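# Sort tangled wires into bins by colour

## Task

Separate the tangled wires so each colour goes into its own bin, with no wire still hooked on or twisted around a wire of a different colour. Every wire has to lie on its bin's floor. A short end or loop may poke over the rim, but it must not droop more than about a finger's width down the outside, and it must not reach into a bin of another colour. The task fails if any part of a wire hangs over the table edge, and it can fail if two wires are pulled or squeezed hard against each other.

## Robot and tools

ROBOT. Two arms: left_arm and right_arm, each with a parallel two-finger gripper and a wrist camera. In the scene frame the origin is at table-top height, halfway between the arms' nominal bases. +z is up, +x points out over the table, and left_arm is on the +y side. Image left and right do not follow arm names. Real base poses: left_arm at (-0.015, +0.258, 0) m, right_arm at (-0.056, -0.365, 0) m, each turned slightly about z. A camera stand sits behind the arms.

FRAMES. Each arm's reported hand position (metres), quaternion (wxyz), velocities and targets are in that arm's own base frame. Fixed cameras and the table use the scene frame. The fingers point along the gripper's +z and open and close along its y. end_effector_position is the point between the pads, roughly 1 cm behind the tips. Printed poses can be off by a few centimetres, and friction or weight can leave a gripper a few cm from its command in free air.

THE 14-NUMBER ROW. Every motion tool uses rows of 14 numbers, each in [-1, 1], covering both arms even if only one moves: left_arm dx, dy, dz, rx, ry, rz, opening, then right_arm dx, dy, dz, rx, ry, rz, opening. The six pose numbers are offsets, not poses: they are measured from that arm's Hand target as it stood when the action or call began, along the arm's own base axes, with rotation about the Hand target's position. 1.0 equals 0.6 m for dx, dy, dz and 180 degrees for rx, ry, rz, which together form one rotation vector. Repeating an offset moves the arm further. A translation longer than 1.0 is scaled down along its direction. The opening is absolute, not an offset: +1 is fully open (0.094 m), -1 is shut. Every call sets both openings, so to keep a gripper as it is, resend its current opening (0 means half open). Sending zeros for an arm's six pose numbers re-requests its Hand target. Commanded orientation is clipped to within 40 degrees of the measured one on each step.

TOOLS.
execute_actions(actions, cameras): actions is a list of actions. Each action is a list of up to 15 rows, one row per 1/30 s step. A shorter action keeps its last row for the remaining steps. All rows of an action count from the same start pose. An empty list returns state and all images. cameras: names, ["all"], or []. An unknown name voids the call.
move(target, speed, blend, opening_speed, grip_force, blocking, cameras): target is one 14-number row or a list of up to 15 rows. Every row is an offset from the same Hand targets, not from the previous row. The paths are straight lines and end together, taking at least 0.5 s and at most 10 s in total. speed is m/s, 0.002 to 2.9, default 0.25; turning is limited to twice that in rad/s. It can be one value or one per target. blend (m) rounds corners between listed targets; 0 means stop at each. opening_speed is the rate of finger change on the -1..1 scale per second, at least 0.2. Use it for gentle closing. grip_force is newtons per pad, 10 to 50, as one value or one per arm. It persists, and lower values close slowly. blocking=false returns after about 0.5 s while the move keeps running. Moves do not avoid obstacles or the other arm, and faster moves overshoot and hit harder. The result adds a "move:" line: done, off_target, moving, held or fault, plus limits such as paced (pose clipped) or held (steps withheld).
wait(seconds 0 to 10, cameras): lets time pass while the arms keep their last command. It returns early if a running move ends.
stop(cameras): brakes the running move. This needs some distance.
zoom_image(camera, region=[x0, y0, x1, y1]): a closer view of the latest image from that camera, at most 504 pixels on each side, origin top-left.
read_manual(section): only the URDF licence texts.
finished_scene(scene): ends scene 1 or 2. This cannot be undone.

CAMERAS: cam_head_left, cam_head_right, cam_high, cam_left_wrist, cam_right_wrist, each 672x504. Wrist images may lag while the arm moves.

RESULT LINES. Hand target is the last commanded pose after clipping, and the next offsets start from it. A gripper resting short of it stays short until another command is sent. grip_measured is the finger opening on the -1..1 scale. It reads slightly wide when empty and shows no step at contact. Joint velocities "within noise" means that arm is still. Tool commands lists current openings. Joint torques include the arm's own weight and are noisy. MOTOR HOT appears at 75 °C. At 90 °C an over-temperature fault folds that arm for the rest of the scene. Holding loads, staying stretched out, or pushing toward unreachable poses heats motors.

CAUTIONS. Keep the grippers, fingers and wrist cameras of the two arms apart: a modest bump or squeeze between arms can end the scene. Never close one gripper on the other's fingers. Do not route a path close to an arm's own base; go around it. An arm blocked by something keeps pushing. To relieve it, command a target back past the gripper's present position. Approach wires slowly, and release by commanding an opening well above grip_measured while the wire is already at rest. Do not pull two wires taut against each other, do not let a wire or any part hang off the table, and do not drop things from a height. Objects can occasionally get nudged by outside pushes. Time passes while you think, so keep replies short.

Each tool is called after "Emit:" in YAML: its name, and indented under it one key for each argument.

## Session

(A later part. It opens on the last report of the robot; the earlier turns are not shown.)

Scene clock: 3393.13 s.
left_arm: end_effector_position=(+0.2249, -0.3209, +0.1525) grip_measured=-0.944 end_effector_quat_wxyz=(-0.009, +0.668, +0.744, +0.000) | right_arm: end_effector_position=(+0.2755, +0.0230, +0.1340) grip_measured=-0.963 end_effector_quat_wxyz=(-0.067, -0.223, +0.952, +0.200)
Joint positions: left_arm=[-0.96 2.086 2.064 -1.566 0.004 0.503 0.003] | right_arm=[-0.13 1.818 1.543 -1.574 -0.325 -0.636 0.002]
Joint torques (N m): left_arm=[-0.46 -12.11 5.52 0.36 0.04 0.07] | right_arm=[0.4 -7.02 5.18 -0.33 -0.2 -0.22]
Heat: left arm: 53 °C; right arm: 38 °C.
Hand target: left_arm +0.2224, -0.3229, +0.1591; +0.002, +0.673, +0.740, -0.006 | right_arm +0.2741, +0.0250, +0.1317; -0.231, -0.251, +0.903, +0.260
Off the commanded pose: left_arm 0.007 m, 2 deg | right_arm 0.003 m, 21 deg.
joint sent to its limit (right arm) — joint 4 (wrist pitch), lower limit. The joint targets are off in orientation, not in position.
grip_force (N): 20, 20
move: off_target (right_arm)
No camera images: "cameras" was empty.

Emit:
move:
  target:
    - [0,0,0.15,0,0,0,-1,0,0,0.197,0,0,0,-1]
    - [0.368,0.6775,0.15,0,0,0.333,-1,0.341,0.636,0.18,0,0,-0.45,-1]
    - [0.368,0.6775,-0.2185,0,0,0.333,-1,0.341,0.636,-0.1,0,0,-0.45,-1]
  speed: [0.2,0.3,0.15]
  blend: [0.03,0,0]
  cameras: ["cam_high"]

Scene clock: 3417.33 s.
left_arm: end_effector_position=(+0.4400, +0.0868, +0.0365) grip_measured=-0.944 end_effector_quat_wxyz=(+0.005, +0.212, +0.977, +0.000) | right_arm: end_effector_position=(+0.4759, +0.4101, +0.0841) grip_measured=-0.963 end_effector_quat_wxyz=(-0.008, +0.397, +0.847, +0.353)
Joint positions: left_arm=[0.195 2.299 1.946 -1.208 0.005 0.622 0.003] | right_arm=[0.612 2.482 2.222 -0.665 -0.348 1.607 0.002]
Joint torques (N m): left_arm=[-0.53 -10.74 6.09 0.51 0.04 -0.03] | right_arm=[-0.62 -12.64 5.79 1.18 -0.12 -0.13]
Heat: left arm: 53 °C; right arm: 37 °C.
Hand target: left_arm +0.4432, +0.0837, +0.0279; +0.005, +0.213, +0.977, -0.004 | right_arm +0.4785, +0.4066, +0.0716; -0.006, +0.396, +0.850, +0.348
Off the commanded pose: left_arm 0.010 m, 0 deg | right_arm 0.013 m, 1 deg.
elbow stopped short (right arm): the move would have taken joint 3 (elbow) straighter than the controller allows.
grip_force (N): 20, 20
move: off_target (right_arm); limits=paced
Images, in order (width x height): cam_high 672x504.

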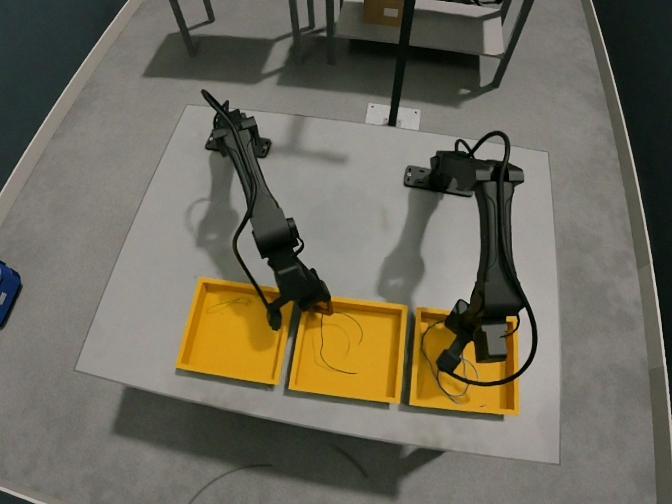

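Emit:
move:
  target:
    - [0,0,0,0,0,0,-1,0.005,0.03,-0.035,0,0,0,-1]
    - [0,0,0,0,0,0,-0.7,0.005,0.03,-0.035,0,0,0,-0.7]
    - [0,0,0.08,0,0,0,-0.7,-0.018,-0.03,0.045,0,0,0,-0.7]
    - [0,0,0.25,0,0,0,-0.7,-0.1,-0.15,0.2,0,0,0,-0.7]
  speed: [0.08,0.06,0.06,0.15]
  opening_speed: 0.4
  blend: [0,0,0,0]
  cameras: ["cam_high"]

Scene clock: 3432.37 s.
left_arm: end_effector_position=(+0.4421, +0.0872, +0.1550) grip_measured=-0.702 end_effector_quat_wxyz=(+0.045, +0.212, +0.976, +0.017) | right_arm: end_effector_position=(+0.4250, +0.3207, +0.1865) grip_measured=-0.703 end_effector_quat_wxyz=(-0.006, +0.402, +0.847, +0.349)
Joint positions: left_arm=[0.195 2.262 2.355 -1.567 0.005 0.622 0.014] | right_arm=[0.513 2.051 1.921 -0.832 -0.397 1.525 0.014]
Joint torques (N m): left_arm=[-0.55 -14.94 7.75 0.45 0.05 -0.04] | right_arm=[-0.28 -13.16 5.78 0.91 -0.15 -0.13]
Motor temperatures (°C): left_arm=[30 53 34 33 28 28 30] | right_arm=[30 40 33 33 31 29 28]
Heat: left arm: 53 °C; right arm: 40 °C.
Hand target: left_arm +0.4431, +0.0837, +0.1779; +0.005, +0.213, +0.977, -0.004 | right_arm +0.4185, +0.3166, +0.1916; -0.006, +0.396, +0.850, +0.348
Off the commanded pose: left_arm 0.023 m, 5 deg | right_arm 0.009 m, 1 deg.
joint sent to its limit (left arm) — joint 4 (wrist pitch), lower limit. The joint targets are off in orientation, not in position.
grip_force (N): 20, 20
move: off_target (left_arm)
Images, in order (width x height): cam_high 672x504.

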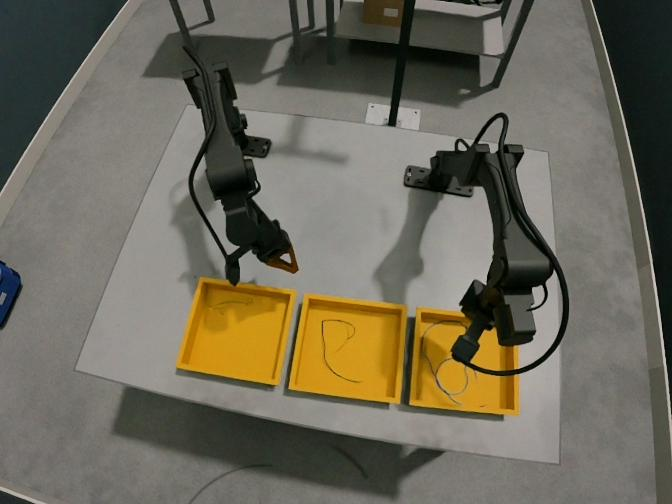

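Emit:
zoom_image:
  camera: "cam_high"
  region: [400, 290, 540, 430]

Scaled by 3.600 from the camera's 672x504 image, which has a finer 960x720 frame.

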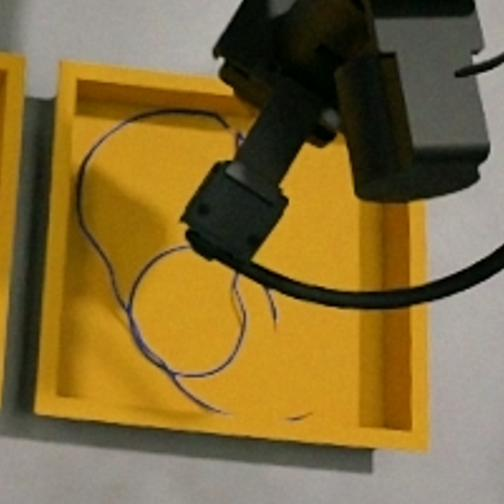

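Both blue wires lie inside their bin, and the yellow and black wires are each inside theirs. I'm raising the left arm clear before ending the scene.

Emit:
move:
  target: [-0.2,-0.1,0.1,0,0,0,-0.7,-0.1,-0.1,0,0,0,0,-0.7]
  speed: 0.15
  cameras: []

Emit:
finished_scene:
  scene: 2

Scene clock: 3441.60 s.
left_arm: end_effector_position=(+0.3257, +0.0260, +0.2333) grip_measured=-0.702 end_effector_quat_wxyz=(+0.078, +0.213, +0.974, +0.021) | right_arm: end_effector_position=(+0.3601, +0.2585, +0.1853) grip_measured=-0.703 end_effector_quat_wxyz=(-0.015, +0.405, +0.849, +0.338)
Joint positions: left_arm=[0.079 1.704 1.873 -1.578 0.005 0.51 0.014] | right_arm=[0.449 1.728 1.507 -0.795 -0.433 1.464 0.014]
Joint torques (N m): left_arm=[-0.38 -8.51 5.23 0.73 0.03 -0.06] | right_arm=[-0.32 -10.35 5.44 1.08 -0.18 -0.11]
Heat: left arm: 54 °C; right arm: 41 °C.
Hand target: left_arm +0.3232, +0.0236, +0.2379; +0.005, +0.213, +0.977, -0.004 | right_arm +0.3585, +0.2567, +0.1917; -0.006, +0.395, +0.850, +0.348
Off the commanded pose: left_arm 0.006 m, 9 deg | right_arm 0.007 m, 2 deg.
joint read past its limit (left arm) — joint 4 (wrist pitch), lower limit.
joint sent to its limit (left arm) — joint 4 (wrist pitch), lower limit. The joint targets are off in orientation, not in position.
grip_force (N): 20, 20
move: off_target (left_arm)
No camera images: "cameras" was empty.

The scene is finished: the task was done.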